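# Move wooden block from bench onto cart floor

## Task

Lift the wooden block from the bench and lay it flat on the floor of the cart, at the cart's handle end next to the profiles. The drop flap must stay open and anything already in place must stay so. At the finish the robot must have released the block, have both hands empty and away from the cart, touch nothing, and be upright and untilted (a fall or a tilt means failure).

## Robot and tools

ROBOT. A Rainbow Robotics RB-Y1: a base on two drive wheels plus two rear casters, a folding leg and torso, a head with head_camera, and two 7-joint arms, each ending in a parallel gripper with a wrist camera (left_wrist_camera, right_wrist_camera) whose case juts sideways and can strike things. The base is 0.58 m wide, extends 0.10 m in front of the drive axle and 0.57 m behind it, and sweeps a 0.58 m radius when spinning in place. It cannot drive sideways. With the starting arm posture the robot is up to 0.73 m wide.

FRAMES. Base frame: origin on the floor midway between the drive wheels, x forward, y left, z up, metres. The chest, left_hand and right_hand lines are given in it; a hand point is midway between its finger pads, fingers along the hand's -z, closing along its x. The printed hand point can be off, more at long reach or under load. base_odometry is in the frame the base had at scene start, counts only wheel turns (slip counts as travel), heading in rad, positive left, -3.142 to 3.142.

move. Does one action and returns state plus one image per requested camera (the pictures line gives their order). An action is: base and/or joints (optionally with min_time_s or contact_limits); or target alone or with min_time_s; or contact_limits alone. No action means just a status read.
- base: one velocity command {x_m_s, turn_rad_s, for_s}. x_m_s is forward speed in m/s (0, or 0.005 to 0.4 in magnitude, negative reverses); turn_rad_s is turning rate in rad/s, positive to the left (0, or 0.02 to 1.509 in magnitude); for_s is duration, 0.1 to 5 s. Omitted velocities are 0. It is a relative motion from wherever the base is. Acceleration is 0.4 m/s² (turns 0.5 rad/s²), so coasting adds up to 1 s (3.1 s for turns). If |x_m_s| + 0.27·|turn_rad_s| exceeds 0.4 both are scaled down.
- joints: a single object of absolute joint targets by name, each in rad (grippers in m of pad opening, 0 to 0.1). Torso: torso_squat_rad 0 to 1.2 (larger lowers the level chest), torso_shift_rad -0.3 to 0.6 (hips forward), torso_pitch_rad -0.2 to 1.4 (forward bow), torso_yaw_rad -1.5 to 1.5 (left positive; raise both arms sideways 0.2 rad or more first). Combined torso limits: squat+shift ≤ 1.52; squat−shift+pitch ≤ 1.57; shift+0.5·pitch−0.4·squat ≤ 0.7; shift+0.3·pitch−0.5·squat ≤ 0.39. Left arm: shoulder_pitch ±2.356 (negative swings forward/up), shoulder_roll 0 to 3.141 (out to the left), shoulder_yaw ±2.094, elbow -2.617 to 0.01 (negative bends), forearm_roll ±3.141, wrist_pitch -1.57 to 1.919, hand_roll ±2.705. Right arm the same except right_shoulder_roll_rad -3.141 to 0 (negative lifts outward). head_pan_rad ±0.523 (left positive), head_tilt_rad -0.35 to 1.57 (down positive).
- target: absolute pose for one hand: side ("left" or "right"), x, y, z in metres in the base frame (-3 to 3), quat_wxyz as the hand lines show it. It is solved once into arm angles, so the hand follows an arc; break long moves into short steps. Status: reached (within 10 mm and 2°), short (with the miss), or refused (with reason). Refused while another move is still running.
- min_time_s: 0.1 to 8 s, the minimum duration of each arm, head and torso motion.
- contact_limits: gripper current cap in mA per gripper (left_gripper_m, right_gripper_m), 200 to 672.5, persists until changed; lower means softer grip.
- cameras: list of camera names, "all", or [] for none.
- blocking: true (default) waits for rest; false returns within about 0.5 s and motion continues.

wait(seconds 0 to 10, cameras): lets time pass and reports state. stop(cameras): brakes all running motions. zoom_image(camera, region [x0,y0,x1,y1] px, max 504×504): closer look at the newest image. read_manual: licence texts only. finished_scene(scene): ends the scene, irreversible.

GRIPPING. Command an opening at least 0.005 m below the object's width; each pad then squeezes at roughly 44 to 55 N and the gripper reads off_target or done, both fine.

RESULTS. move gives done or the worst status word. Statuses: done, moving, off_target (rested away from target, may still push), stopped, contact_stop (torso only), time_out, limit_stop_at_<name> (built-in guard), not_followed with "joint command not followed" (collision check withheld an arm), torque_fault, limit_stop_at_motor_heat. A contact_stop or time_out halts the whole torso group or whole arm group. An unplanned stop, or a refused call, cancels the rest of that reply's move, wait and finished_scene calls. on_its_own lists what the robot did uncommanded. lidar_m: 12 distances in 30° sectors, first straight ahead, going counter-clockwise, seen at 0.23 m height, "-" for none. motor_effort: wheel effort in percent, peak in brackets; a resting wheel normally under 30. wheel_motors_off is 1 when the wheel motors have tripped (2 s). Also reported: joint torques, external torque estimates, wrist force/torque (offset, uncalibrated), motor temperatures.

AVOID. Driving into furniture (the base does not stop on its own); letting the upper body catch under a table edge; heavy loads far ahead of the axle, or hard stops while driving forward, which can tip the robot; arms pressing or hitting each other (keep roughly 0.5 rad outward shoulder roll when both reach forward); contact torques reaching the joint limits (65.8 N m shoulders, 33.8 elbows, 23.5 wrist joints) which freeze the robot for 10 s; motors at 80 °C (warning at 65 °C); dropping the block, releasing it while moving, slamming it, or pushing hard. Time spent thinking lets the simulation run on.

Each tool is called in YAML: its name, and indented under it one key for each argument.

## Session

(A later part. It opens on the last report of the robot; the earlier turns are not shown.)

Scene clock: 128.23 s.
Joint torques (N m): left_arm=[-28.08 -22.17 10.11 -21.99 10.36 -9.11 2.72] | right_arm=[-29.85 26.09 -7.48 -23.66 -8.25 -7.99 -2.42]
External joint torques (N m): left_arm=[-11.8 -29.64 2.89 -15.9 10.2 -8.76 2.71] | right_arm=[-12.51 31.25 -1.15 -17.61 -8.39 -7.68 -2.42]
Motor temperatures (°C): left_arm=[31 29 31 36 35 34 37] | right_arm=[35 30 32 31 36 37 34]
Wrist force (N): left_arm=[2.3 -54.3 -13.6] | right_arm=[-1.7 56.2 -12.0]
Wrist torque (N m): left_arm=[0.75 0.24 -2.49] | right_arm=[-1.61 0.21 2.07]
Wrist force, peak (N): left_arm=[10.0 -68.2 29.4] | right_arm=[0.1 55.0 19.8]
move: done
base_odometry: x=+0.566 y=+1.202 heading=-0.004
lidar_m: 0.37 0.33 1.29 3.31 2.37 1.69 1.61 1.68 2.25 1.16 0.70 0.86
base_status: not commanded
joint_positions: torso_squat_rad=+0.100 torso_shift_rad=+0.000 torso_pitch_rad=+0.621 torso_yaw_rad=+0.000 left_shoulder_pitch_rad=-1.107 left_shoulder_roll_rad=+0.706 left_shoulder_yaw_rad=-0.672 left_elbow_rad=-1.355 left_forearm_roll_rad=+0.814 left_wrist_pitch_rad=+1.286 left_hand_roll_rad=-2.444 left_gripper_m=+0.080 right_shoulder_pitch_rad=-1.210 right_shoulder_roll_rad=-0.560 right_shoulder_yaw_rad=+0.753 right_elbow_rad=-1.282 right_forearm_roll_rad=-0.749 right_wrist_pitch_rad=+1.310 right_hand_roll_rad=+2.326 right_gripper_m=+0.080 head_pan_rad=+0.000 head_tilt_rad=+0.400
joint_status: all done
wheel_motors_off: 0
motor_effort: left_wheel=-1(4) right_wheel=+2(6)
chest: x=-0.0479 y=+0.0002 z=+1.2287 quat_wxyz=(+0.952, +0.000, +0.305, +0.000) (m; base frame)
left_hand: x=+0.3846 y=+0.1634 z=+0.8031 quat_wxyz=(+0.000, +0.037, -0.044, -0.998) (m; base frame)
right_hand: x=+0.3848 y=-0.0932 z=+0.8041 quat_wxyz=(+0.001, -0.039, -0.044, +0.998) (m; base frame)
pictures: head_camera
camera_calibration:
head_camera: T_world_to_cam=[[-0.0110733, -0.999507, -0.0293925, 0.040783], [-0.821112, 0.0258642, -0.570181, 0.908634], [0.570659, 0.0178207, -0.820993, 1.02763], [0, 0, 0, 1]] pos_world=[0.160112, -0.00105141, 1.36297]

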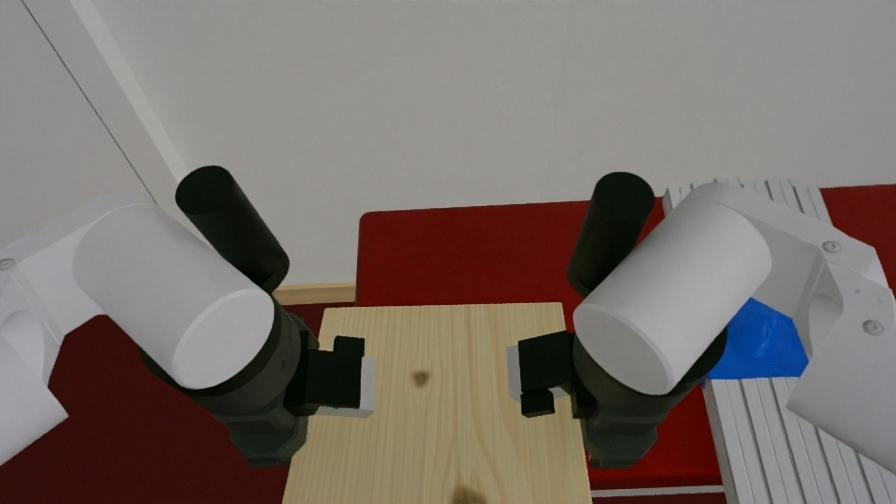

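move:
  base: {"x_m_s":-0.25,"for_s":1.0}
  joints: {"torso_squat_rad":0.1,"torso_shift_rad":0.143,"head_tilt_rad":0.4}
  cameras: ["head_camera"]

move:
  base: {"turn_rad_s":-0.6,"for_s":3.017}
  cameras: []

move:
  base: {"x_m_s":0.35,"for_s":4.537}
  cameras: []

move:
  base: {"turn_rad_s":0.6,"for_s":3.115}
  cameras: ["head_camera"]

Scene clock: 134.40 s.
Joint torques (N m): left_arm=[-29.1 -21.61 10.52 -22.06 9.95 -8.83 2.73] | right_arm=[-31.34 26.19 -8.19 -23.69 -8.53 -8.14 -2.28]
External joint torques (N m): left_arm=[-12.82 -29.07 3.3 -15.97 9.79 -8.48 2.72] | right_arm=[-14.01 31.35 -1.86 -17.64 -8.68 -7.84 -2.28]
Motor temperatures (°C): left_arm=[31 29 31 37 36 34 37] | right_arm=[35 31 32 32 37 37 34]
Wrist force (N): left_arm=[1.5 -53.9 -15.0] | right_arm=[-0.5 55.7 -12.1]
Wrist torque (N m): left_arm=[0.73 0.37 -2.51] | right_arm=[-1.57 0.30 2.26]
Wrist force, peak (N): left_arm=[2.2 -55.5 -13.5] | right_arm=[-1.6 56.5 -12.8]
move: done
base_odometry: x=+0.316 y=+1.203 heading=-0.004
lidar_m: 0.58 1.23 1.63 4.14 2.01 1.43 1.36 1.42 1.88 1.88 0.87 0.87
base_status: done (sent for 1 of 1 s)
joint_positions: torso_squat_rad=+0.100 torso_shift_rad=+0.143 torso_pitch_rad=+0.621 torso_yaw_rad=+0.000 left_shoulder_pitch_rad=-1.107 left_shoulder_roll_rad=+0.706 left_shoulder_yaw_rad=-0.672 left_elbow_rad=-1.355 left_forearm_roll_rad=+0.814 left_wrist_pitch_rad=+1.286 left_hand_roll_rad=-2.444 left_gripper_m=+0.080 right_shoulder_pitch_rad=-1.209 right_shoulder_roll_rad=-0.560 right_shoulder_yaw_rad=+0.753 right_elbow_rad=-1.282 right_forearm_roll_rad=-0.749 right_wrist_pitch_rad=+1.310 right_hand_roll_rad=+2.326 right_gripper_m=+0.080 head_pan_rad=+0.000 head_tilt_rad=+0.400
joint_status: all done
wheel_motors_off: 0
motor_effort: left_wheel=-3(23) right_wheel=+4(33)
chest: x=+0.0515 y=+0.0002 z=+1.2216 quat_wxyz=(+0.952, +0.000, +0.305, +0.000) (m; base frame)
left_hand: x=+0.4837 y=+0.1633 z=+0.7958 quat_wxyz=(+0.000, +0.037, -0.044, -0.998) (m; base frame)
right_hand: x=+0.4839 y=-0.0933 z=+0.7967 quat_wxyz=(+0.001, -0.039, -0.043, +0.998) (m; base frame)
pictures: head_camera
camera_calibration:
head_camera: T_world_to_cam=[[-0.011074, -0.999507, -0.0293875, 0.0415674], [-0.821191, 0.0258595, -0.570067, 0.985991], [0.570546, 0.0178199, -0.821073, 0.965278], [0, 0, 0, 1]] pos_world=[0.259412, -0.00115143, 1.35587]

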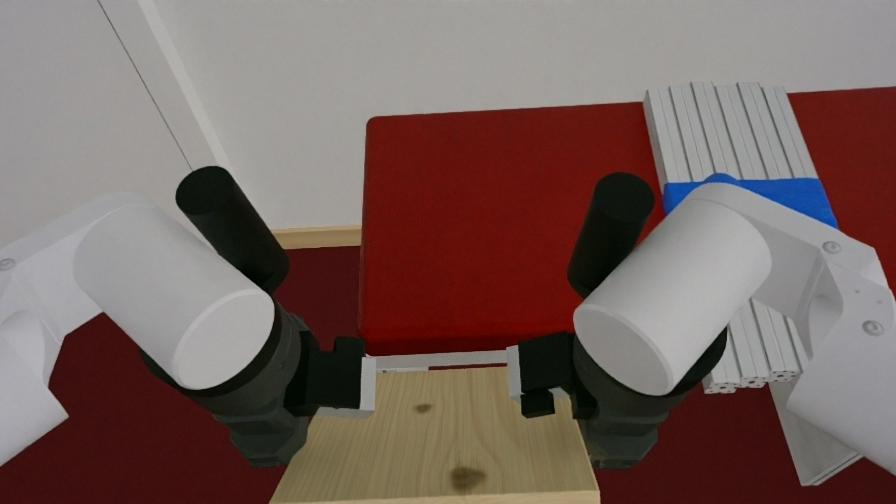

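Scene clock: 138.97 s.
Joint torques (N m): left_arm=[-29.13 -21.47 10.87 -22.08 10.01 -8.58 2.66] | right_arm=[-31.44 26.02 -7.94 -23.83 -8.38 -8.18 -2.45]
External joint torques (N m): left_arm=[-12.86 -28.93 3.65 -15.99 9.85 -8.23 2.65] | right_arm=[-14.11 31.18 -1.6 -17.77 -8.52 -7.87 -2.44]
Motor temperatures (°C): left_arm=[32 29 31 37 36 34 37] | right_arm=[35 31 32 33 37 38 34]
Wrist force (N): left_arm=[1.6 -54.6 -14.1] | right_arm=[-0.7 55.0 -12.1]
Wrist torque (N m): left_arm=[0.72 0.55 -2.45] | right_arm=[-1.55 0.37 2.20]
Wrist force, peak (N): left_arm=[2.2 -54.8 -15.2] | right_arm=[-1.0 56.3 -12.7]
move: done
base_odometry: x=+0.316 y=+1.203 heading=-1.823
lidar_m: 2.58 1.18 0.86 1.20 0.58 1.35 2.29 2.93 1.64 1.37 1.36 1.56
base_status: done (sent for 3.03 of 3.03 s)
joint_positions: torso_squat_rad=+0.100 torso_shift_rad=+0.143 torso_pitch_rad=+0.621 torso_yaw_rad=+0.000 left_shoulder_pitch_rad=-1.107 left_shoulder_roll_rad=+0.706 left_shoulder_yaw_rad=-0.672 left_elbow_rad=-1.355 left_forearm_roll_rad=+0.814 left_wrist_pitch_rad=+1.286 left_hand_roll_rad=-2.444 left_gripper_m=+0.080 right_shoulder_pitch_rad=-1.209 right_shoulder_roll_rad=-0.560 right_shoulder_yaw_rad=+0.753 right_elbow_rad=-1.282 right_forearm_roll_rad=-0.749 right_wrist_pitch_rad=+1.310 right_hand_roll_rad=+2.326 right_gripper_m=+0.080 head_pan_rad=+0.000 head_tilt_rad=+0.400
joint_status: not commanded
wheel_motors_off: 0
motor_effort: left_wheel=+15(40) right_wheel=-3(37)
chest: x=+0.0515 y=+0.0001 z=+1.2215 quat_wxyz=(+0.952, +0.000, +0.305, +0.000) (m; base frame)
left_hand: x=+0.4837 y=+0.1632 z=+0.7958 quat_wxyz=(+0.000, +0.037, -0.044, -0.998) (m; base frame)
right_hand: x=+0.4839 y=-0.0934 z=+0.7967 quat_wxyz=(+0.001, -0.039, -0.043, +0.998) (m; base frame)
pictures: none
No camera images: "cameras" was empty.

Scene clock: 144.67 s.
Joint torques (N m): left_arm=[-28.69 -21.28 10.87 -22.33 10.25 -8.52 2.58] | right_arm=[-31.18 26.16 -8.4 -23.94 -8.51 -8.09 -2.29]
External joint torques (N m): left_arm=[-12.41 -28.74 3.65 -16.24 10.09 -8.18 2.57] | right_arm=[-13.85 31.32 -2.06 -17.88 -8.65 -7.79 -2.28]
Motor temperatures (°C): left_arm=[32 29 32 38 36 34 37] | right_arm=[35 31 32 33 37 38 34]
Wrist force (N): left_arm=[1.3 -53.6 -13.6] | right_arm=[-1.0 55.6 -12.2]
Wrist torque (N m): left_arm=[0.62 0.47 -2.50] | right_arm=[-1.57 0.32 2.23]
Wrist force, peak (N): left_arm=[1.6 -54.9 -14.5] | right_arm=[-1.4 56.1 -12.8]
move: done
base_odometry: x=-0.081 y=-0.334 heading=-1.823
lidar_m: 1.72 3.56 1.03 0.88 0.87 1.28 3.21 1.97 1.08 0.89 0.89 1.03
base_status: done (sent for 4.53 of 4.53 s)
joint_positions: torso_squat_rad=+0.100 torso_shift_rad=+0.143 torso_pitch_rad=+0.621 torso_yaw_rad=+0.000 left_shoulder_pitch_rad=-1.107 left_shoulder_roll_rad=+0.706 left_shoulder_yaw_rad=-0.672 left_elbow_rad=-1.355 left_forearm_roll_rad=+0.814 left_wrist_pitch_rad=+1.286 left_hand_roll_rad=-2.444 left_gripper_m=+0.080 right_shoulder_pitch_rad=-1.209 right_shoulder_roll_rad=-0.560 right_shoulder_yaw_rad=+0.753 right_elbow_rad=-1.282 right_forearm_roll_rad=-0.749 right_wrist_pitch_rad=+1.310 right_hand_roll_rad=+2.326 right_gripper_m=+0.080 head_pan_rad=+0.000 head_tilt_rad=+0.400
joint_status: not commanded
wheel_motors_off: 0
motor_effort: left_wheel=+0(43) right_wheel=+0(34)
chest: x=+0.0516 y=+0.0001 z=+1.2215 quat_wxyz=(+0.952, +0.000, +0.306, +0.000) (m; base frame)
left_hand: x=+0.4838 y=+0.1632 z=+0.7958 quat_wxyz=(+0.000, +0.037, -0.044, -0.998) (m; base frame)
right_hand: x=+0.4839 y=-0.0934 z=+0.7966 quat_wxyz=(+0.001, -0.039, -0.043, +0.998) (m; base frame)
pictures: none
No camera images: "cameras" was empty.

Scene clock: 149.30 s.
Joint torques (N m): left_arm=[-28.43 -21.26 10.66 -22.33 10.24 -8.53 2.85] | right_arm=[-31.4 26.25 -8.45 -24.09 -8.43 -8.18 -2.33]
External joint torques (N m): left_arm=[-12.16 -28.72 3.44 -16.24 10.08 -8.18 2.85] | right_arm=[-14.07 31.41 -2.12 -18.03 -8.58 -7.88 -2.32]
Motor temperatures (°C): left_arm=[32 29 32 38 37 35 37] | right_arm=[36 31 32 34 38 38 34]
Wrist force (N): left_arm=[1.9 -54.4 -14.8] | right_arm=[-0.7 55.4 -11.8]
Wrist torque (N m): left_arm=[0.72 0.54 -2.45] | right_arm=[-1.54 0.32 2.23]
Wrist force, peak (N): left_arm=[2.7 -55.3 -14.7] | right_arm=[-1.2 56.6 -12.5]
move: done
base_odometry: x=-0.081 y=-0.334 heading=+0.036
lidar_m: 0.87 0.92 1.91 3.48 1.27 0.92 0.90 0.94 1.29 3.58 1.24 0.90
base_status: done (sent for 3.1 of 3.1 s)
joint_positions: torso_squat_rad=+0.100 torso_shift_rad=+0.143 torso_pitch_rad=+0.621 torso_yaw_rad=+0.000 left_shoulder_pitch_rad=-1.107 left_shoulder_roll_rad=+0.706 left_shoulder_yaw_rad=-0.672 left_elbow_rad=-1.355 left_forearm_roll_rad=+0.814 left_wrist_pitch_rad=+1.286 left_hand_roll_rad=-2.444 left_gripper_m=+0.080 right_shoulder_pitch_rad=-1.209 right_shoulder_roll_rad=-0.560 right_shoulder_yaw_rad=+0.753 right_elbow_rad=-1.282 right_forearm_roll_rad=-0.749 right_wrist_pitch_rad=+1.310 right_hand_roll_rad=+2.326 right_gripper_m=+0.080 head_pan_rad=+0.000 head_tilt_rad=+0.400
joint_status: not commanded
wheel_motors_off: 0
motor_effort: left_wheel=-4(35) right_wheel=+16(32)
chest: x=+0.0515 y=+0.0001 z=+1.2215 quat_wxyz=(+0.952, +0.000, +0.306, +0.000) (m; base frame)
left_hand: x=+0.4838 y=+0.1632 z=+0.7958 quat_wxyz=(+0.000, +0.037, -0.044, -0.998) (m; base frame)
right_hand: x=+0.4839 y=-0.0934 z=+0.7966 quat_wxyz=(+0.001, -0.039, -0.043, +0.998) (m; base frame)
pictures: head_camera
camera_calibration:
head_camera: T_world_to_cam=[[-0.0111593, -0.999504, -0.0294446, 0.0416654], [-0.821238, 0.0259606, -0.569994, 0.98593], [0.570476, 0.0178203, -0.821121, 0.965223], [0, 0, 0, 1]] pos_world=[0.259512, -0.00115113, 1.35577]

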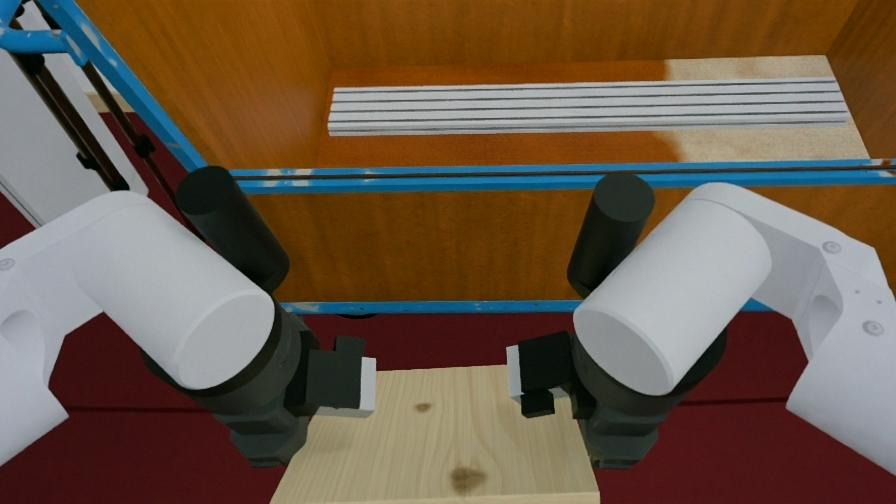

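move:
  base: {"turn_rad_s":0.1,"for_s":0.2}
  joints: {"torso_pitch_rad":0.53}
  cameras: []

move:
  base: {"x_m_s":0.2,"for_s":1.5}
  cameras: ["head_camera"]

Scene clock: 156.67 s.
Joint torques (N m): left_arm=[-30.12 -21.17 11.49 -22.28 10.15 -8.73 2.58] | right_arm=[-32.72 25.53 -8.6 -23.87 -8.29 -8.39 -2.32]
External joint torques (N m): left_arm=[-12.39 -28.99 3.72 -16.36 10.1 -8.25 2.57] | right_arm=[-14.01 31.2 -1.74 -18.01 -8.56 -7.97 -2.31]
Motor temperatures (°C): left_arm=[32 29 32 39 37 35 38] | right_arm=[36 31 32 34 38 39 34]
Wrist force (N): left_arm=[3.6 -54.1 -13.9] | right_arm=[1.3 55.8 -12.3]
Wrist torque (N m): left_arm=[0.68 0.48 -2.48] | right_arm=[-1.62 0.43 2.26]
Wrist force, peak (N): left_arm=[2.1 -55.3 -15.2] | right_arm=[0.5 56.7 -11.5]
move: done
base_odometry: x=-0.081 y=-0.334 heading=+0.055
lidar_m: 0.87 0.92 1.90 3.22 1.25 0.92 0.90 0.94 1.34 3.92 1.22 0.89
base_status: done (sent for 0.2 of 0.2 s)
joint_positions: torso_squat_rad=+0.100 torso_shift_rad=+0.143 torso_pitch_rad=+0.531 torso_yaw_rad=+0.000 left_shoulder_pitch_rad=-1.107 left_shoulder_roll_rad=+0.706 left_shoulder_yaw_rad=-0.672 left_elbow_rad=-1.355 left_forearm_roll_rad=+0.814 left_wrist_pitch_rad=+1.286 left_hand_roll_rad=-2.444 left_gripper_m=+0.080 right_shoulder_pitch_rad=-1.209 right_shoulder_roll_rad=-0.560 right_shoulder_yaw_rad=+0.753 right_elbow_rad=-1.282 right_forearm_roll_rad=-0.749 right_wrist_pitch_rad=+1.310 right_hand_roll_rad=+2.326 right_gripper_m=+0.080 head_pan_rad=+0.000 head_tilt_rad=+0.400
joint_status: all done
wheel_motors_off: 0
motor_effort: left_wheel=-5(26) right_wheel=+18(31)
chest: x=+0.0281 y=+0.0001 z=+1.2367 quat_wxyz=(+0.965, +0.000, +0.262, +0.000) (m; base frame)
left_hand: x=+0.4969 y=+0.1633 z=+0.8516 quat_wxyz=(-0.002, +0.082, -0.044, -0.996) (m; base frame)
right_hand: x=+0.4970 y=-0.0934 z=+0.8524 quat_wxyz=(-0.001, -0.084, -0.043, +0.996) (m; base frame)
pictures: none
No camera images: "cameras" was empty.

Scene clock: 158.97 s.
Joint torques (N m): left_arm=[-30.45 -20.89 11.68 -22.38 9.88 -8.89 2.67] | right_arm=[-33.16 25.11 -9.05 -23.86 -8.15 -8.4 -2.38]
External joint torques (N m): left_arm=[-12.72 -28.7 3.91 -16.45 9.83 -8.41 2.66] | right_arm=[-14.46 30.78 -2.19 -18 -8.41 -7.99 -2.37]
Motor temperatures (°C): left_arm=[32 29 32 39 37 35 38] | right_arm=[36 32 32 35 38 39 34]
Wrist force (N): left_arm=[3.0 -54.6 -14.0] | right_arm=[0.3 55.8 -12.1]
Wrist torque (N m): left_arm=[0.74 0.36 -2.52] | right_arm=[-1.62 0.29 2.26]
Wrist force, peak (N): left_arm=[4.2 -55.3 -13.9] | right_arm=[-0.6 56.0 -12.5]
move: done
base_odometry: x=+0.219 y=-0.317 heading=+0.055
lidar_m: 0.56 0.61 1.12 4.30 1.66 1.23 1.20 1.27 1.77 4.90 0.80 0.59
base_status: done (sent for 1.5 of 1.5 s)
joint_positions: torso_squat_rad=+0.100 torso_shift_rad=+0.143 torso_pitch_rad=+0.531 torso_yaw_rad=+0.000 left_shoulder_pitch_rad=-1.107 left_shoulder_roll_rad=+0.706 left_shoulder_yaw_rad=-0.672 left_elbow_rad=-1.355 left_forearm_roll_rad=+0.814 left_wrist_pitch_rad=+1.286 left_hand_roll_rad=-2.444 left_gripper_m=+0.080 right_shoulder_pitch_rad=-1.209 right_shoulder_roll_rad=-0.560 right_shoulder_yaw_rad=+0.753 right_elbow_rad=-1.282 right_forearm_roll_rad=-0.749 right_wrist_pitch_rad=+1.310 right_hand_roll_rad=+2.326 right_gripper_m=+0.080 head_pan_rad=+0.000 head_tilt_rad=+0.400
joint_status: not commanded
wheel_motors_off: 0
motor_effort: left_wheel=-1(29) right_wheel=+1(44)
chest: x=+0.0282 y=+0.0001 z=+1.2367 quat_wxyz=(+0.965, +0.000, +0.262, +0.000) (m; base frame)
left_hand: x=+0.4969 y=+0.1633 z=+0.8514 quat_wxyz=(-0.002, +0.082, -0.044, -0.996) (m; base frame)
right_hand: x=+0.4970 y=-0.0934 z=+0.8523 quat_wxyz=(-0.001, -0.083, -0.043, +0.996) (m; base frame)
pictures: head_camera
camera_calibration:
head_camera: T_world_to_cam=[[-0.00846995, -0.999504, -0.0303259, 0.0428669], [-0.766757, 0.0259586, -0.641413, 1.06224], [0.641882, 0.0178198, -0.766597, 0.921583], [0, 0, 0, 1]] pos_world=[0.223295, -0.00115113, 1.38912]

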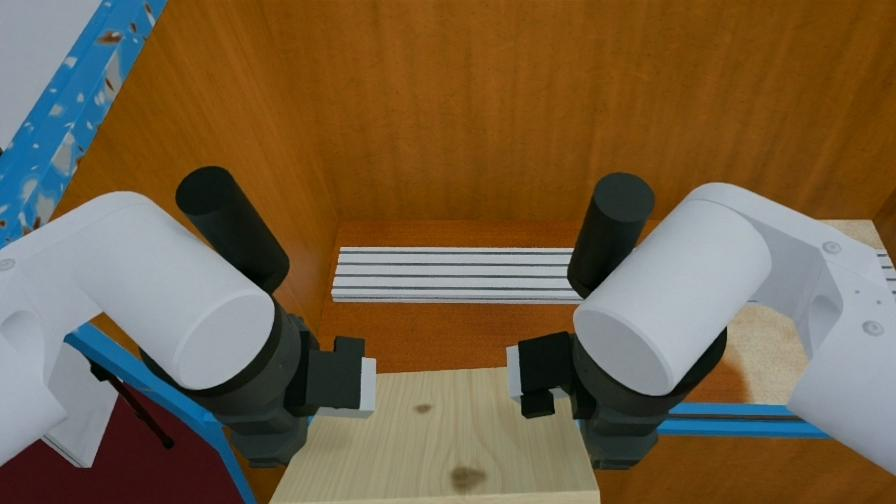

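move:
  base: {"x_m_s":-0.2,"for_s":1.0}
  cameras: []

move:
  base: {"turn_rad_s":0.5,"for_s":0.93}
  cameras: []

move:
  base: {"x_m_s":-0.2,"for_s":1.35}
  cameras: []

move:
  base: {"turn_rad_s":-0.5,"for_s":0.93}
  cameras: ["head_camera"]

Scene clock: 198.60 s.
Joint torques (N m): left_arm=[-30.9 -20.86 11.62 -22.44 9.88 -8.98 2.66] | right_arm=[-33.52 25.41 -9.25 -23.85 -8.11 -8.41 -2.38]
External joint torques (N m): left_arm=[-13.17 -28.67 3.85 -16.52 9.83 -8.5 2.65] | right_arm=[-14.82 31.09 -2.39 -17.99 -8.38 -7.99 -2.37]
Motor temperatures (°C): left_arm=[33 29 32 40 38 35 38] | right_arm=[37 32 32 37 39 40 34]
Wrist force (N): left_arm=[3.3 -54.7 -14.6] | right_arm=[0.7 55.2 -12.6]
Wrist torque (N m): left_arm=[0.77 0.46 -2.50] | right_arm=[-1.53 0.34 2.24]
Wrist force, peak (N): left_arm=[4.1 -55.3 -14.8] | right_arm=[0.2 56.1 -12.5]
move: done
base_odometry: x=+0.019 y=-0.328 heading=+0.054
lidar_m: 0.77 0.81 1.83 3.62 1.38 1.03 1.00 1.06 1.47 4.31 1.08 0.81
base_status: done (sent for 1 of 1 s)
joint_positions: torso_squat_rad=+0.100 torso_shift_rad=+0.143 torso_pitch_rad=+0.531 torso_yaw_rad=+0.000 left_shoulder_pitch_rad=-1.107 left_shoulder_roll_rad=+0.706 left_shoulder_yaw_rad=-0.672 left_elbow_rad=-1.355 left_forearm_roll_rad=+0.814 left_wrist_pitch_rad=+1.286 left_hand_roll_rad=-2.444 left_gripper_m=+0.080 right_shoulder_pitch_rad=-1.209 right_shoulder_roll_rad=-0.560 right_shoulder_yaw_rad=+0.753 right_elbow_rad=-1.282 right_forearm_roll_rad=-0.749 right_wrist_pitch_rad=+1.310 right_hand_roll_rad=+2.326 right_gripper_m=+0.080 head_pan_rad=+0.000 head_tilt_rad=+0.400
joint_status: not commanded
wheel_motors_off: 0
motor_effort: left_wheel=-18(24) right_wheel=+11(23)
chest: x=+0.0281 y=+0.0001 z=+1.2367 quat_wxyz=(+0.965, +0.000, +0.262, +0.000) (m; base frame)
left_hand: x=+0.4968 y=+0.1633 z=+0.8515 quat_wxyz=(-0.002, +0.082, -0.044, -0.996) (m; base frame)
right_hand: x=+0.4969 y=-0.0934 z=+0.8524 quat_wxyz=(-0.001, -0.083, -0.043, +0.996) (m; base frame)
pictures: none
No camera images: "cameras" was empty.

Scene clock: 200.83 s.
Joint torques (N m): left_arm=[-30.59 -20.79 11.72 -22.54 9.85 -8.93 2.68] | right_arm=[-33.57 25.82 -8.82 -23.9 -8.16 -8.34 -2.34]
External joint torques (N m): left_arm=[-12.87 -28.6 3.95 -16.62 9.8 -8.45 2.67] | right_arm=[-14.87 31.49 -1.96 -18.04 -8.42 -7.92 -2.33]
Motor temperatures (°C): left_arm=[33 29 32 40 38 35 38] | right_arm=[37 32 32 37 39 40 34]
Wrist force (N): left_arm=[2.8 -54.5 -13.4] | right_arm=[0.5 55.2 -12.0]
Wrist torque (N m): left_arm=[0.74 0.47 -2.50] | right_arm=[-1.58 0.34 2.26]
Wrist force, peak (N): left_arm=[3.4 -55.1 -14.8] | right_arm=[0.7 56.4 -12.2]
move: done
base_odometry: x=+0.019 y=-0.328 heading=+0.489
lidar_m: 0.80 1.27 4.95 1.51 1.06 0.99 1.03 1.37 3.18 2.38 0.82 0.76
base_status: done (sent for 0.93 of 0.93 s)
joint_positions: torso_squat_rad=+0.100 torso_shift_rad=+0.143 torso_pitch_rad=+0.531 torso_yaw_rad=+0.000 left_shoulder_pitch_rad=-1.107 left_shoulder_roll_rad=+0.706 left_shoulder_yaw_rad=-0.672 left_elbow_rad=-1.355 left_forearm_roll_rad=+0.814 left_wrist_pitch_rad=+1.286 left_hand_roll_rad=-2.444 left_gripper_m=+0.080 right_shoulder_pitch_rad=-1.209 right_shoulder_roll_rad=-0.560 right_shoulder_yaw_rad=+0.753 right_elbow_rad=-1.282 right_forearm_roll_rad=-0.749 right_wrist_pitch_rad=+1.310 right_hand_roll_rad=+2.326 right_gripper_m=+0.080 head_pan_rad=+0.000 head_tilt_rad=+0.400
joint_status: not commanded
wheel_motors_off: 0
motor_effort: left_wheel=-6(39) right_wheel=+17(42)
chest: x=+0.0281 y=+0.0001 z=+1.2367 quat_wxyz=(+0.965, +0.000, +0.262, +0.000) (m; base frame)
left_hand: x=+0.4968 y=+0.1633 z=+0.8515 quat_wxyz=(-0.002, +0.082, -0.044, -0.996) (m; base frame)
right_hand: x=+0.4969 y=-0.0934 z=+0.8524 quat_wxyz=(-0.001, -0.083, -0.043, +0.996) (m; base frame)
pictures: none
No camera images: "cameras" was empty.

Scene clock: 203.07 s.
Joint torques (N m): left_arm=[-30.65 -20.93 11.82 -22.46 9.74 -9.02 2.68] | right_arm=[-33.23 25.26 -9.41 -23.73 -8.14 -8.48 -2.26]
External joint torques (N m): left_arm=[-12.93 -28.75 4.05 -16.53 9.69 -8.54 2.67] | right_arm=[-14.53 30.93 -2.55 -17.87 -8.4 -8.07 -2.25]
Motor temperatures (°C): left_arm=[33 29 32 40 38 35 38] | right_arm=[37 32 32 37 39 40 34]
Wrist force (N): left_arm=[3.7 -53.6 -14.3] | right_arm=[0.3 54.9 -12.6]
Wrist torque (N m): left_arm=[0.67 0.54 -2.51] | right_arm=[-1.54 0.34 2.25]
Wrist force, peak (N): left_arm=[3.3 -54.8 -15.1] | right_arm=[0.6 55.9 -12.1]
move: done
base_odometry: x=-0.222 y=-0.456 heading=+0.489
lidar_m: 1.05 2.09 3.91 1.15 0.80 0.74 0.77 1.02 2.41 2.73 1.08 1.02
base_status: done (sent for 1.37 of 1.37 s)
joint_positions: torso_squat_rad=+0.100 torso_shift_rad=+0.143 torso_pitch_rad=+0.531 torso_yaw_rad=+0.000 left_shoulder_pitch_rad=-1.107 left_shoulder_roll_rad=+0.706 left_shoulder_yaw_rad=-0.672 left_elbow_rad=-1.355 left_forearm_roll_rad=+0.814 left_wrist_pitch_rad=+1.286 left_hand_roll_rad=-2.444 left_gripper_m=+0.080 right_shoulder_pitch_rad=-1.209 right_shoulder_roll_rad=-0.560 right_shoulder_yaw_rad=+0.753 right_elbow_rad=-1.282 right_forearm_roll_rad=-0.749 right_wrist_pitch_rad=+1.310 right_hand_roll_rad=+2.326 right_gripper_m=+0.080 head_pan_rad=+0.000 head_tilt_rad=+0.400
joint_status: not commanded
wheel_motors_off: 0
motor_effort: left_wheel=+4(38) right_wheel=-3(21)
chest: x=+0.0281 y=+0.0001 z=+1.2367 quat_wxyz=(+0.965, +0.000, +0.262, +0.000) (m; base frame)
left_hand: x=+0.4968 y=+0.1633 z=+0.8515 quat_wxyz=(-0.002, +0.082, -0.044, -0.996) (m; base frame)
right_hand: x=+0.4969 y=-0.0934 z=+0.8524 quat_wxyz=(-0.001, -0.083, -0.043, +0.996) (m; base frame)
pictures: none
No camera images: "cameras" was empty.

Scene clock: 205.30 s.
Joint torques (N m): left_arm=[-30.59 -20.86 11.68 -22.47 9.8 -8.95 2.67] | right_arm=[-33.55 25.53 -9.26 -23.78 -8.19 -8.39 -2.32]
External joint torques (N m): left_arm=[-12.86 -28.67 3.91 -16.55 9.75 -8.47 2.66] | right_arm=[-14.85 31.2 -2.4 -17.92 -8.45 -7.97 -2.31]
Motor temperatures (°C): left_arm=[33 29 32 40 38 35 38] | right_arm=[37 32 32 37 39 40 34]
Wrist force (N): left_arm=[2.9 -54.4 -14.6] | right_arm=[0.4 55.6 -12.3]
Wrist torque (N m): left_arm=[0.72 0.49 -2.53] | right_arm=[-1.61 0.34 2.27]
Wrist force, peak (N): left_arm=[4.3 -54.9 -14.1] | right_arm=[0.8 56.3 -12.9]
move: done
base_odometry: x=-0.222 y=-0.456 heading=+0.054
lidar_m: 1.02 1.07 2.08 2.72 1.05 0.77 0.75 0.80 1.13 3.25 2.50 1.05
base_status: done (sent for 0.93 of 0.93 s)
joint_positions: torso_squat_rad=+0.100 torso_shift_rad=+0.143 torso_pitch_rad=+0.531 torso_yaw_rad=+0.000 left_shoulder_pitch_rad=-1.107 left_shoulder_roll_rad=+0.706 left_shoulder_yaw_rad=-0.672 left_elbow_rad=-1.355 left_forearm_roll_rad=+0.814 left_wrist_pitch_rad=+1.286 left_hand_roll_rad=-2.444 left_gripper_m=+0.080 right_shoulder_pitch_rad=-1.209 right_shoulder_roll_rad=-0.560 right_shoulder_yaw_rad=+0.753 right_elbow_rad=-1.282 right_forearm_roll_rad=-0.749 right_wrist_pitch_rad=+1.310 right_hand_roll_rad=+2.326 right_gripper_m=+0.080 head_pan_rad=+0.000 head_tilt_rad=+0.400
joint_status: not commanded
wheel_motors_off: 0
motor_effort: left_wheel=+16(38) right_wheel=-5(24)
chest: x=+0.0281 y=+0.0001 z=+1.2367 quat_wxyz=(+0.965, +0.000, +0.262, +0.000) (m; base frame)
left_hand: x=+0.4968 y=+0.1632 z=+0.8515 quat_wxyz=(-0.002, +0.082, -0.044, -0.996) (m; base frame)
right_hand: x=+0.4969 y=-0.0934 z=+0.8523 quat_wxyz=(-0.001, -0.083, -0.043, +0.996) (m; base frame)
pictures: head_camera
camera_calibration:
head_camera: T_world_to_cam=[[-0.00854239, -0.999501, -0.0303952, 0.0428788], [-0.766577, 0.0260637, -0.641624, 1.06242], [0.642096, 0.0178192, -0.766417, 0.921351], [0, 0, 0, 1]] pos_world=[0.223195, -0.00125082, 1.38911]

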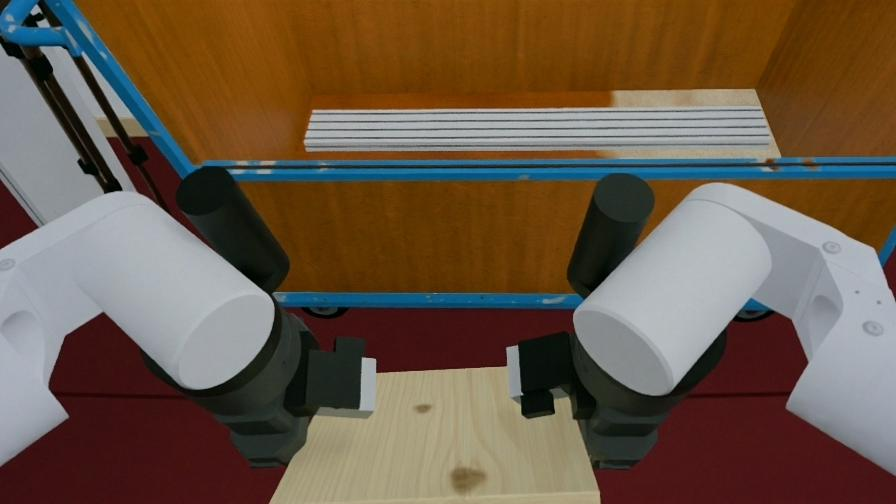

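move:
  base: {"x_m_s":0.3,"for_s":1.53}
  cameras: []

move:
  joints: {"torso_squat_rad":0.6}
  min_time_s: 2.5
  cameras: ["head_camera"]

Scene clock: 213.63 s.
Joint torques (N m): left_arm=[-30.42 -20.92 11.59 -22.23 9.91 -8.95 2.71] | right_arm=[-33.54 25.61 -9.64 -23.9 -8.01 -8.29 -2.4]
External joint torques (N m): left_arm=[-12.7 -28.73 3.82 -16.31 9.86 -8.47 2.7] | right_arm=[-14.85 31.28 -2.78 -18.04 -8.27 -7.87 -2.39]
Motor temperatures (°C): left_arm=[33 29 32 40 38 35 38] | right_arm=[37 32 32 37 39 40 34]
Wrist force (N): left_arm=[3.2 -54.6 -14.5] | right_arm=[0.5 55.5 -11.4]
Wrist torque (N m): left_arm=[0.74 0.51 -2.50] | right_arm=[-1.55 0.36 2.27]
Wrist force, peak (N): left_arm=[2.9 -55.2 -15.4] | right_arm=[1.0 56.2 -12.5]
move: done
base_odometry: x=+0.237 y=-0.432 heading=+0.054
lidar_m: 0.56 0.58 1.21 4.37 1.69 1.25 1.20 1.28 1.80 4.87 0.77 0.57
base_status: done (sent for 1.53 of 1.53 s)
joint_positions: torso_squat_rad=+0.100 torso_shift_rad=+0.143 torso_pitch_rad=+0.531 torso_yaw_rad=+0.000 left_shoulder_pitch_rad=-1.107 left_shoulder_roll_rad=+0.706 left_shoulder_yaw_rad=-0.672 left_elbow_rad=-1.355 left_forearm_roll_rad=+0.814 left_wrist_pitch_rad=+1.286 left_hand_roll_rad=-2.444 left_gripper_m=+0.080 right_shoulder_pitch_rad=-1.209 right_shoulder_roll_rad=-0.560 right_shoulder_yaw_rad=+0.753 right_elbow_rad=-1.282 right_forearm_roll_rad=-0.749 right_wrist_pitch_rad=+1.310 right_hand_roll_rad=+2.326 right_gripper_m=+0.080 head_pan_rad=+0.000 head_tilt_rad=+0.400
joint_status: not commanded
wheel_motors_off: 0
motor_effort: left_wheel=+1(44) right_wheel=-2(28)
chest: x=+0.0282 y=+0.0001 z=+1.2367 quat_wxyz=(+0.965, +0.000, +0.262, +0.000) (m; base frame)
left_hand: x=+0.4969 y=+0.1632 z=+0.8514 quat_wxyz=(-0.002, +0.082, -0.044, -0.996) (m; base frame)
right_hand: x=+0.4969 y=-0.0934 z=+0.8522 quat_wxyz=(-0.001, -0.083, -0.043, +0.996) (m; base frame)
pictures: none
No camera images: "cameras" was empty.

Scene clock: 216.43 s.
Joint torques (N m): left_arm=[-30.28 -20.66 11.51 -22.31 9.97 -8.99 2.68] | right_arm=[-33.72 25.42 -9.23 -23.8 -8.17 -8.32 -2.44]
External joint torques (N m): left_arm=[-12.55 -28.47 3.74 -16.38 9.92 -8.51 2.67] | right_arm=[-15.02 31.09 -2.37 -17.94 -8.43 -7.9 -2.43]
Motor temperatures (°C): left_arm=[33 29 32 40 38 35 38] | right_arm=[37 32 32 37 39 40 34]
Wrist force (N): left_arm=[3.8 -53.9 -14.6] | right_arm=[1.0 55.3 -12.4]
Wrist torque (N m): left_arm=[0.66 0.50 -2.52] | right_arm=[-1.55 0.35 2.23]
Wrist force, peak (N): left_arm=[3.0 -55.0 -14.5] | right_arm=[0.9 56.2 -12.4]
move: done
base_odometry: x=+0.237 y=-0.432 heading=+0.054
lidar_m: 0.55 0.59 1.20 4.35 1.68 1.26 1.21 1.28 1.78 4.87 0.78 0.57
base_status: not commanded
joint_positions: torso_squat_rad=+0.600 torso_shift_rad=+0.143 torso_pitch_rad=+0.531 torso_yaw_rad=+0.000 left_shoulder_pitch_rad=-1.107 left_shoulder_roll_rad=+0.706 left_shoulder_yaw_rad=-0.672 left_elbow_rad=-1.355 left_forearm_roll_rad=+0.814 left_wrist_pitch_rad=+1.286 left_hand_roll_rad=-2.444 left_gripper_m=+0.080 right_shoulder_pitch_rad=-1.209 right_shoulder_roll_rad=-0.560 right_shoulder_yaw_rad=+0.753 right_elbow_rad=-1.282 right_forearm_roll_rad=-0.749 right_wrist_pitch_rad=+1.310 right_hand_roll_rad=+2.326 right_gripper_m=+0.080 head_pan_rad=+0.000 head_tilt_rad=+0.400
joint_status: all done
wheel_motors_off: 0
motor_effort: left_wheel=+0(2) right_wheel=-1(3)
chest: x=+0.0111 y=+0.0001 z=+1.1192 quat_wxyz=(+0.965, +0.000, +0.262, +0.000) (m; base frame)
left_hand: x=+0.4799 y=+0.1632 z=+0.7340 quat_wxyz=(-0.002, +0.082, -0.044, -0.996) (m; base frame)
right_hand: x=+0.4799 y=-0.0934 z=+0.7348 quat_wxyz=(-0.001, -0.083, -0.043, +0.996) (m; base frame)
pictures: head_camera
camera_calibration:
head_camera: T_world_to_cam=[[-0.00854239, -0.999501, -0.0303952, 0.0391622], [-0.766577, 0.0260637, -0.641624, 0.973995], [0.642096, 0.0178192, -0.766417, 0.842212], [0, 0, 0, 1]] pos_world=[0.206195, -0.00125082, 1.27161]

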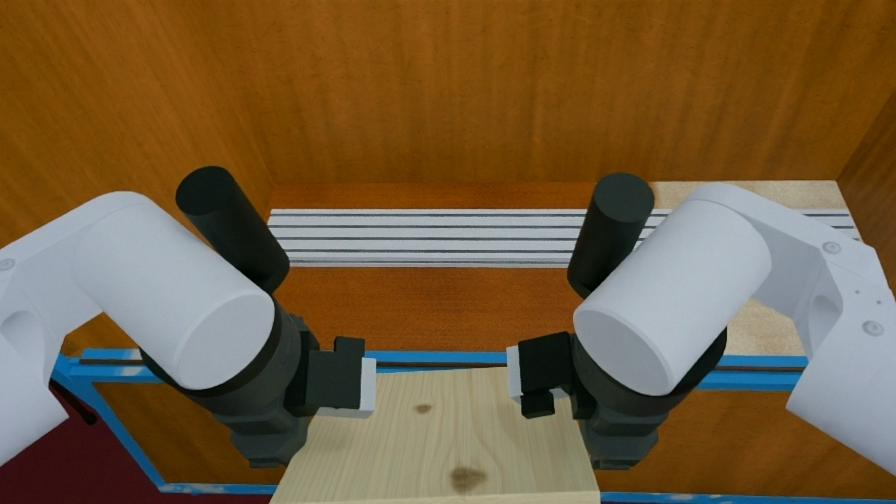

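move:
  joints: {"torso_squat_rad":0.35}
  cameras: []

move:
  base: {"x_m_s":0.15,"for_s":0.5}
  cameras: []

move:
  joints: {"torso_squat_rad":0.6}
  min_time_s: 2
  cameras: ["head_camera"]

Scene clock: 222.20 s.
Joint torques (N m): left_arm=[-30.5 -20.78 11.84 -22.3 9.88 -8.97 2.62] | right_arm=[-33.63 25.38 -9.1 -23.85 -8.21 -8.47 -2.27]
External joint torques (N m): left_arm=[-12.78 -28.59 4.07 -16.38 9.83 -8.49 2.61] | right_arm=[-14.93 31.05 -2.24 -17.99 -8.47 -8.05 -2.26]
Motor temperatures (°C): left_arm=[33 29 32 40 38 35 38] | right_arm=[37 32 32 37 39 40 34]
Wrist force (N): left_arm=[3.7 -53.5 -15.0] | right_arm=[1.0 55.0 -12.4]
Wrist torque (N m): left_arm=[0.59 0.50 -2.50] | right_arm=[-1.54 0.39 2.26]
Wrist force, peak (N): left_arm=[3.5 -54.9 -14.9] | right_arm=[0.0 56.4 -12.2]
move: done
base_odometry: x=+0.237 y=-0.432 heading=+0.054
lidar_m: 0.55 0.57 1.20 4.38 1.68 1.25 1.21 1.28 1.78 4.86 0.78 0.57
base_status: not commanded
joint_positions: torso_squat_rad=+0.350 torso_shift_rad=+0.143 torso_pitch_rad=+0.531 torso_yaw_rad=+0.000 left_shoulder_pitch_rad=-1.107 left_shoulder_roll_rad=+0.706 left_shoulder_yaw_rad=-0.672 left_elbow_rad=-1.355 left_forearm_roll_rad=+0.814 left_wrist_pitch_rad=+1.286 left_hand_roll_rad=-2.444 left_gripper_m=+0.080 right_shoulder_pitch_rad=-1.209 right_shoulder_roll_rad=-0.560 right_shoulder_yaw_rad=+0.753 right_elbow_rad=-1.282 right_forearm_roll_rad=-0.749 right_wrist_pitch_rad=+1.310 right_hand_roll_rad=+2.326 right_gripper_m=+0.080 head_pan_rad=+0.000 head_tilt_rad=+0.400
joint_status: all done
wheel_motors_off: 0
motor_effort: left_wheel=+2(3) right_wheel=+0(3)
chest: x=+0.0226 y=+0.0001 z=+1.1982 quat_wxyz=(+0.965, +0.000, +0.262, +0.000) (m; base frame)
left_hand: x=+0.4913 y=+0.1632 z=+0.8129 quat_wxyz=(-0.002, +0.082, -0.044, -0.996) (m; base frame)
right_hand: x=+0.4913 y=-0.0934 z=+0.8138 quat_wxyz=(-0.001, -0.083, -0.043, +0.996) (m; base frame)
pictures: none
No camera images: "cameras" was empty.

Scene clock: 223.50 s.
Joint torques (N m): left_arm=[-30.26 -20.83 11.7 -22.41 9.86 -8.98 2.66] | right_arm=[-33.11 25.6 -9.63 -23.83 -8.14 -8.25 -2.31]
External joint torques (N m): left_arm=[-12.54 -28.65 3.93 -16.49 9.8 -8.51 2.65] | right_arm=[-14.41 31.27 -2.77 -17.97 -8.4 -7.83 -2.3]
Motor temperatures (°C): left_arm=[33 29 32 40 38 35 38] | right_arm=[37 32 32 37 39 40 34]
Wrist force (N): left_arm=[3.7 -54.3 -14.8] | right_arm=[0.9 55.3 -12.4]
Wrist torque (N m): left_arm=[0.69 0.52 -2.52] | right_arm=[-1.53 0.39 2.26]
Wrist force, peak (N): left_arm=[3.1 -54.9 -14.3] | right_arm=[0.7 56.3 -12.1]
move: done
base_odometry: x=+0.312 y=-0.427 heading=+0.054
lidar_m: 0.48 0.51 1.06 4.63 1.80 1.32 1.28 1.37 1.88 4.59 0.68 0.50
base_status: done (sent for 0.5 of 0.5 s)
joint_positions: torso_squat_rad=+0.350 torso_shift_rad=+0.143 torso_pitch_rad=+0.531 torso_yaw_rad=+0.000 left_shoulder_pitch_rad=-1.107 left_shoulder_roll_rad=+0.706 left_shoulder_yaw_rad=-0.672 left_elbow_rad=-1.355 left_forearm_roll_rad=+0.814 left_wrist_pitch_rad=+1.286 left_hand_roll_rad=-2.444 left_gripper_m=+0.080 right_shoulder_pitch_rad=-1.209 right_shoulder_roll_rad=-0.560 right_shoulder_yaw_rad=+0.753 right_elbow_rad=-1.282 right_forearm_roll_rad=-0.749 right_wrist_pitch_rad=+1.310 right_hand_roll_rad=+2.326 right_gripper_m=+0.080 head_pan_rad=+0.000 head_tilt_rad=+0.400
joint_status: not commanded
wheel_motors_off: 0
motor_effort: left_wheel=+0(24) right_wheel=+0(24)
chest: x=+0.0226 y=+0.0001 z=+1.1982 quat_wxyz=(+0.965, +0.000, +0.262, +0.000) (m; base frame)
left_hand: x=+0.4913 y=+0.1632 z=+0.8129 quat_wxyz=(-0.002, +0.082, -0.044, -0.996) (m; base frame)
right_hand: x=+0.4914 y=-0.0934 z=+0.8138 quat_wxyz=(-0.001, -0.083, -0.043, +0.996) (m; base frame)
pictures: none
No camera images: "cameras" was empty.

Scene clock: 225.80 s.
Joint torques (N m): left_arm=[-30.35 -20.69 11.89 -22.3 9.88 -8.95 2.68] | right_arm=[-33.41 25.44 -9.6 -23.91 -8.07 -8.45 -2.37]
External joint torques (N m): left_arm=[-12.62 -28.5 4.12 -16.38 9.83 -8.47 2.67] | right_arm=[-14.71 31.12 -2.75 -18.05 -8.34 -8.03 -2.36]
Motor temperatures (°C): left_arm=[33 29 32 40 38 35 38] | right_arm=[37 32 32 37 39 40 34]
Wrist force (N): left_arm=[3.3 -54.0 -14.0] | right_arm=[0.7 55.7 -12.0]
Wrist torque (N m): left_arm=[0.64 0.51 -2.51] | right_arm=[-1.61 0.36 2.26]
Wrist force, peak (N): left_arm=[3.7 -55.0 -14.7] | right_arm=[0.5 56.1 -11.7]
move: done
base_odometry: x=+0.312 y=-0.427 heading=+0.054
lidar_m: 0.47 0.51 1.05 4.63 1.78 1.33 1.28 1.36 1.90 4.60 0.68 0.50
base_status: not commanded
joint_positions: torso_squat_rad=+0.600 torso_shift_rad=+0.143 torso_pitch_rad=+0.531 torso_yaw_rad=+0.000 left_shoulder_pitch_rad=-1.107 left_shoulder_roll_rad=+0.706 left_shoulder_yaw_rad=-0.672 left_elbow_rad=-1.355 left_forearm_roll_rad=+0.814 left_wrist_pitch_rad=+1.286 left_hand_roll_rad=-2.444 left_gripper_m=+0.080 right_shoulder_pitch_rad=-1.209 right_shoulder_roll_rad=-0.560 right_shoulder_yaw_rad=+0.753 right_elbow_rad=-1.282 right_forearm_roll_rad=-0.749 right_wrist_pitch_rad=+1.310 right_hand_roll_rad=+2.326 right_gripper_m=+0.080 head_pan_rad=+0.000 head_tilt_rad=+0.400
joint_status: all done
wheel_motors_off: 0
motor_effort: left_wheel=+1(2) right_wheel=-1(2)
chest: x=+0.0111 y=+0.0001 z=+1.1192 quat_wxyz=(+0.965, +0.000, +0.262, +0.000) (m; base frame)
left_hand: x=+0.4799 y=+0.1632 z=+0.7340 quat_wxyz=(-0.002, +0.082, -0.044, -0.996) (m; base frame)
right_hand: x=+0.4799 y=-0.0934 z=+0.7349 quat_wxyz=(-0.001, -0.083, -0.043, +0.996) (m; base frame)
pictures: head_camera
camera_calibration:
head_camera: T_world_to_cam=[[-0.00853923, -0.999502, -0.0303926, 0.0391613], [-0.766577, 0.0260596, -0.641624, 0.974059], [0.642096, 0.0178193, -0.766417, 0.842289], [0, 0, 0, 1]] pos_world=[0.206195, -0.00125083, 1.27171]

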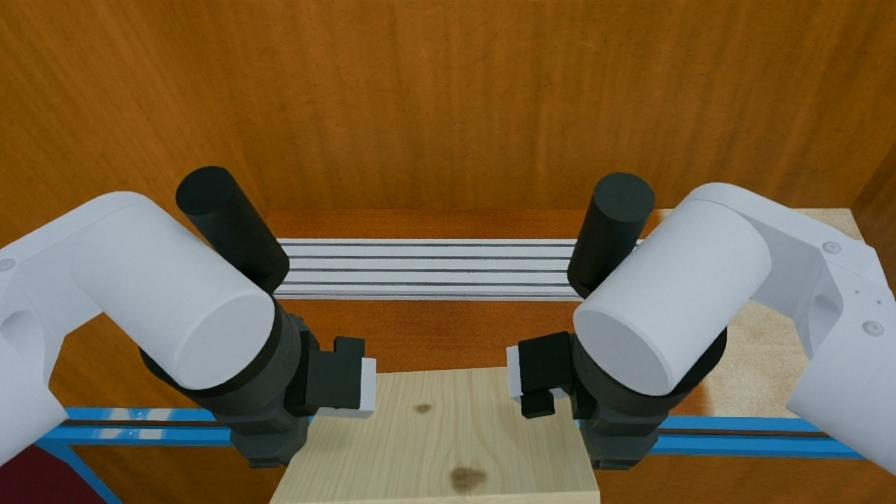

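move:
  joints: {"torso_squat_rad":0.4}
  cameras: []

move:
  base: {"x_m_s":-0.1,"for_s":0.4}
  cameras: []

move:
  joints: {"torso_squat_rad":0.64}
  min_time_s: 2
  cameras: ["head_camera"]

Scene clock: 229.37 s.
Joint torques (N m): left_arm=[-30.48 -20.78 11.61 -22.36 9.95 -8.88 2.71] | right_arm=[-33.19 25.27 -9.41 -23.68 -8.18 -8.46 -2.4]
External joint torques (N m): left_arm=[-12.76 -28.6 3.84 -16.44 9.89 -8.4 2.7] | right_arm=[-14.5 30.95 -2.55 -17.82 -8.44 -8.04 -2.4]
Motor temperatures (°C): left_arm=[33 29 32 41 38 36 38] | right_arm=[37 32 32 37 39 40 34]
Wrist force (N): left_arm=[3.2 -54.2 -14.1] | right_arm=[1.0 55.3 -12.0]
Wrist torque (N m): left_arm=[0.72 0.50 -2.51] | right_arm=[-1.56 0.39 2.26]
Wrist force, peak (N): left_arm=[3.5 -55.1 -14.6] | right_arm=[0.2 56.5 -11.7]
move: done
base_odometry: x=+0.312 y=-0.427 heading=+0.054
lidar_m: 0.48 0.50 1.07 4.64 1.78 1.32 1.27 1.35 1.89 4.59 0.68 0.49
base_status: not commanded
joint_positions: torso_squat_rad=+0.400 torso_shift_rad=+0.143 torso_pitch_rad=+0.531 torso_yaw_rad=+0.000 left_shoulder_pitch_rad=-1.107 left_shoulder_roll_rad=+0.706 left_shoulder_yaw_rad=-0.672 left_elbow_rad=-1.355 left_forearm_roll_rad=+0.814 left_wrist_pitch_rad=+1.286 left_hand_roll_rad=-2.444 left_gripper_m=+0.080 right_shoulder_pitch_rad=-1.209 right_shoulder_roll_rad=-0.560 right_shoulder_yaw_rad=+0.753 right_elbow_rad=-1.282 right_forearm_roll_rad=-0.749 right_wrist_pitch_rad=+1.310 right_hand_roll_rad=+2.326 right_gripper_m=+0.080 head_pan_rad=+0.000 head_tilt_rad=+0.400
joint_status: all done
wheel_motors_off: 0
motor_effort: left_wheel=+1(2) right_wheel=+0(2)
chest: x=+0.0208 y=+0.0001 z=+1.1855 quat_wxyz=(+0.965, +0.000, +0.262, +0.000) (m; base frame)
left_hand: x=+0.4894 y=+0.1632 z=+0.8002 quat_wxyz=(-0.002, +0.082, -0.044, -0.996) (m; base frame)
right_hand: x=+0.4895 y=-0.0934 z=+0.8011 quat_wxyz=(-0.001, -0.083, -0.043, +0.996) (m; base frame)
pictures: none
No camera images: "cameras" was empty.

Scene clock: 230.30 s.
Joint torques (N m): left_arm=[-30.56 -20.93 11.89 -22.24 9.85 -8.99 2.57] | right_arm=[-33.22 25.77 -9.12 -23.8 -8.17 -8.4 -2.39]
External joint torques (N m): left_arm=[-12.84 -28.75 4.12 -16.32 9.79 -8.51 2.56] | right_arm=[-14.52 31.44 -2.27 -17.94 -8.43 -7.99 -2.39]
Motor temperatures (°C): left_arm=[33 29 32 41 38 36 38] | right_arm=[37 32 32 37 39 40 34]
Wrist force (N): left_arm=[3.8 -54.8 -14.2] | right_arm=[1.1 55.3 -12.1]
Wrist torque (N m): left_arm=[0.78 0.59 -2.51] | right_arm=[-1.55 0.41 2.23]
Wrist force, peak (N): left_arm=[5.3 -54.7 -14.4] | right_arm=[0.0 55.8 -12.6]
move: done
base_odometry: x=+0.272 y=-0.430 heading=+0.054
lidar_m: 0.52 0.55 1.09 4.48 1.74 1.28 1.24 1.32 1.83 4.75 0.74 0.54
base_status: done (sent for 0.4 of 0.4 s)
joint_positions: torso_squat_rad=+0.400 torso_shift_rad=+0.143 torso_pitch_rad=+0.531 torso_yaw_rad=+0.000 left_shoulder_pitch_rad=-1.107 left_shoulder_roll_rad=+0.706 left_shoulder_yaw_rad=-0.672 left_elbow_rad=-1.355 left_forearm_roll_rad=+0.814 left_wrist_pitch_rad=+1.286 left_hand_roll_rad=-2.444 left_gripper_m=+0.080 right_shoulder_pitch_rad=-1.209 right_shoulder_roll_rad=-0.560 right_shoulder_yaw_rad=+0.753 right_elbow_rad=-1.282 right_forearm_roll_rad=-0.749 right_wrist_pitch_rad=+1.310 right_hand_roll_rad=+2.326 right_gripper_m=+0.080 head_pan_rad=+0.000 head_tilt_rad=+0.400
joint_status: not commanded
wheel_motors_off: 0
motor_effort: left_wheel=+1(23) right_wheel=+1(22)
chest: x=+0.0207 y=+0.0001 z=+1.1855 quat_wxyz=(+0.965, +0.000, +0.262, +0.000) (m; base frame)
left_hand: x=+0.4894 y=+0.1632 z=+0.8003 quat_wxyz=(-0.002, +0.082, -0.044, -0.996) (m; base frame)
right_hand: x=+0.4895 y=-0.0934 z=+0.8012 quat_wxyz=(-0.001, -0.083, -0.043, +0.996) (m; base frame)
pictures: none
No camera images: "cameras" was empty.

Scene clock: 232.60 s.
Joint torques (N m): left_arm=[-30.6 -20.72 12.19 -22.41 9.8 -8.9 2.66] | right_arm=[-33.59 25.43 -9.67 -23.92 -8.13 -8.54 -2.2]
External joint torques (N m): left_arm=[-12.88 -28.53 4.42 -16.48 9.75 -8.42 2.65] | right_arm=[-14.89 31.1 -2.81 -18.06 -8.4 -8.12 -2.19]
Motor temperatures (°C): left_arm=[33 29 32 41 38 36 38] | right_arm=[37 32 32 37 39 40 34]
Wrist force (N): left_arm=[4.1 -54.3 -14.9] | right_arm=[0.6 54.9 -12.7]
Wrist torque (N m): left_arm=[0.71 0.58 -2.49] | right_arm=[-1.51 0.35 2.24]
Wrist force, peak (N): left_arm=[3.6 -54.6 -15.4] | right_arm=[0.4 56.2 -12.3]
move: done
base_odometry: x=+0.272 y=-0.430 heading=+0.054
lidar_m: 0.51 0.55 1.08 4.49 1.73 1.28 1.24 1.31 1.84 4.74 0.74 0.54
base_status: not commanded
joint_positions: torso_squat_rad=+0.640 torso_shift_rad=+0.143 torso_pitch_rad=+0.531 torso_yaw_rad=+0.000 left_shoulder_pitch_rad=-1.107 left_shoulder_roll_rad=+0.706 left_shoulder_yaw_rad=-0.672 left_elbow_rad=-1.355 left_forearm_roll_rad=+0.814 left_wrist_pitch_rad=+1.286 left_hand_roll_rad=-2.444 left_gripper_m=+0.080 right_shoulder_pitch_rad=-1.209 right_shoulder_roll_rad=-0.560 right_shoulder_yaw_rad=+0.753 right_elbow_rad=-1.282 right_forearm_roll_rad=-0.749 right_wrist_pitch_rad=+1.310 right_hand_roll_rad=+2.326 right_gripper_m=+0.080 head_pan_rad=+0.000 head_tilt_rad=+0.400
joint_status: all done
wheel_motors_off: 0
motor_effort: left_wheel=+0(2) right_wheel=+0(3)
chest: x=+0.0088 y=+0.0001 z=+1.1031 quat_wxyz=(+0.965, +0.000, +0.262, +0.000) (m; base frame)
left_hand: x=+0.4775 y=+0.1632 z=+0.7179 quat_wxyz=(-0.002, +0.082, -0.044, -0.996) (m; base frame)
right_hand: x=+0.4776 y=-0.0934 z=+0.7188 quat_wxyz=(-0.001, -0.083, -0.043, +0.996) (m; base frame)
pictures: head_camera
camera_calibration:
head_camera: T_world_to_cam=[[-0.00853923, -0.999502, -0.0303926, 0.0386515], [-0.766577, 0.0260596, -0.641624, 0.961889], [0.642096, 0.0178193, -0.766417, 0.831491], [0, 0, 0, 1]] pos_world=[0.203795, -0.00125083, 1.25561]

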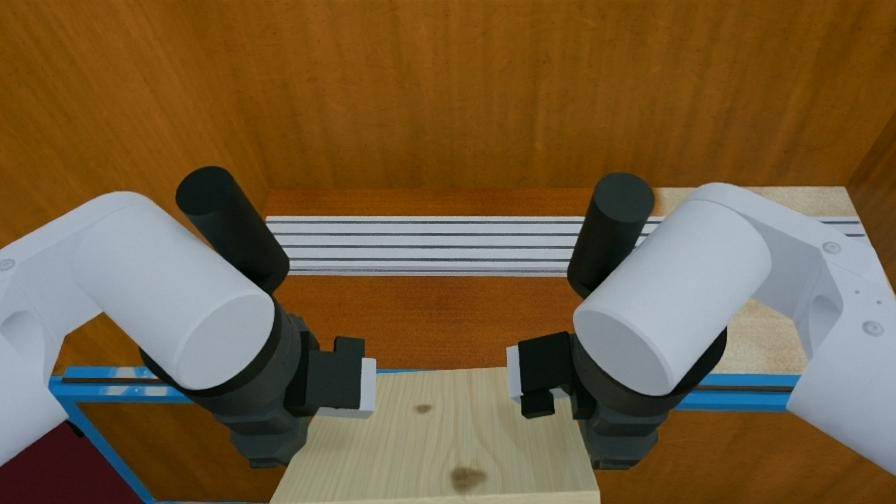

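move:
  joints: {"torso_squat_rad":0.76}
  min_time_s: 1.5
  cameras: ["head_camera"]

Scene clock: 235.17 s.
Joint torques (N m): left_arm=[-33.18 -24.32 12.24 -23.54 10.21 -11.3 2.91] | right_arm=[-33.85 21.7 -9.36 -18.87 -4.03 -11.22 -2.52]
External joint torques (N m): left_arm=[-15.44 -32.15 4.46 -17.63 10.16 -10.82 2.9] | right_arm=[-15.14 27.36 -2.49 -13.01 -4.29 -10.8 -2.51]
Motor temperatures (°C): left_arm=[33 29 32 41 38 36 38] | right_arm=[37 32 32 37 39 40 34]
Wrist force (N): left_arm=[11.1 -62.3 -7.4] | right_arm=[20.9 54.7 13.5]
Wrist torque (N m): left_arm=[0.88 0.57 -3.04] | right_arm=[-2.24 -0.05 2.71]
Wrist force, peak (N): left_arm=[11.2 -65.2 -6.9] | right_arm=[21.9 56.0 13.0]
move: done
base_odometry: x=+0.272 y=-0.430 heading=+0.054
lidar_m: 0.52 0.55 1.08 4.48 1.73 1.29 1.24 1.31 1.83 4.74 0.72 0.55
base_status: not commanded
joint_positions: torso_squat_rad=+0.760 torso_shift_rad=+0.143 torso_pitch_rad=+0.529 torso_yaw_rad=+0.000 left_shoulder_pitch_rad=-1.106 left_shoulder_roll_rad=+0.707 left_shoulder_yaw_rad=-0.672 left_elbow_rad=-1.355 left_forearm_roll_rad=+0.814 left_wrist_pitch_rad=+1.287 left_hand_roll_rad=-2.444 left_gripper_m=+0.080 right_shoulder_pitch_rad=-1.209 right_shoulder_roll_rad=-0.559 right_shoulder_yaw_rad=+0.753 right_elbow_rad=-1.284 right_forearm_roll_rad=-0.750 right_wrist_pitch_rad=+1.311 right_hand_roll_rad=+2.326 right_gripper_m=+0.080 head_pan_rad=+0.000 head_tilt_rad=+0.400
joint_status: all done
wheel_motors_off: 0
motor_effort: left_wheel=+8(9) right_wheel=+8(8)
chest: x=+0.0004 y=+0.0001 z=+1.0498 quat_wxyz=(+0.965, +0.000, +0.262, +0.000) (m; base frame)
left_hand: x=+0.4694 y=+0.1641 z=+0.6649 quat_wxyz=(-0.001, +0.082, -0.043, -0.996) (m; base frame)
right_hand: x=+0.4692 y=-0.0924 z=+0.6662 quat_wxyz=(-0.002, -0.084, -0.044, +0.996) (m; base frame)
pictures: head_camera
camera_calibration:
head_camera: T_world_to_cam=[[-0.00834537, -0.999507, -0.0302772, 0.0368867], [-0.765753, 0.0258598, -0.642614, 0.922251], [0.64308, 0.017822, -0.765591, 0.795125], [0, 0, 0, 1]] pos_world=[0.195195, -0.00115143, 1.20251]

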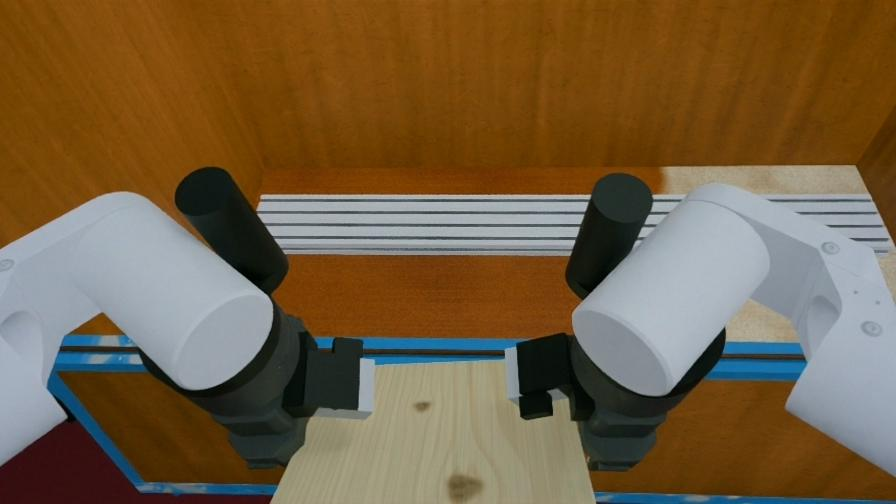

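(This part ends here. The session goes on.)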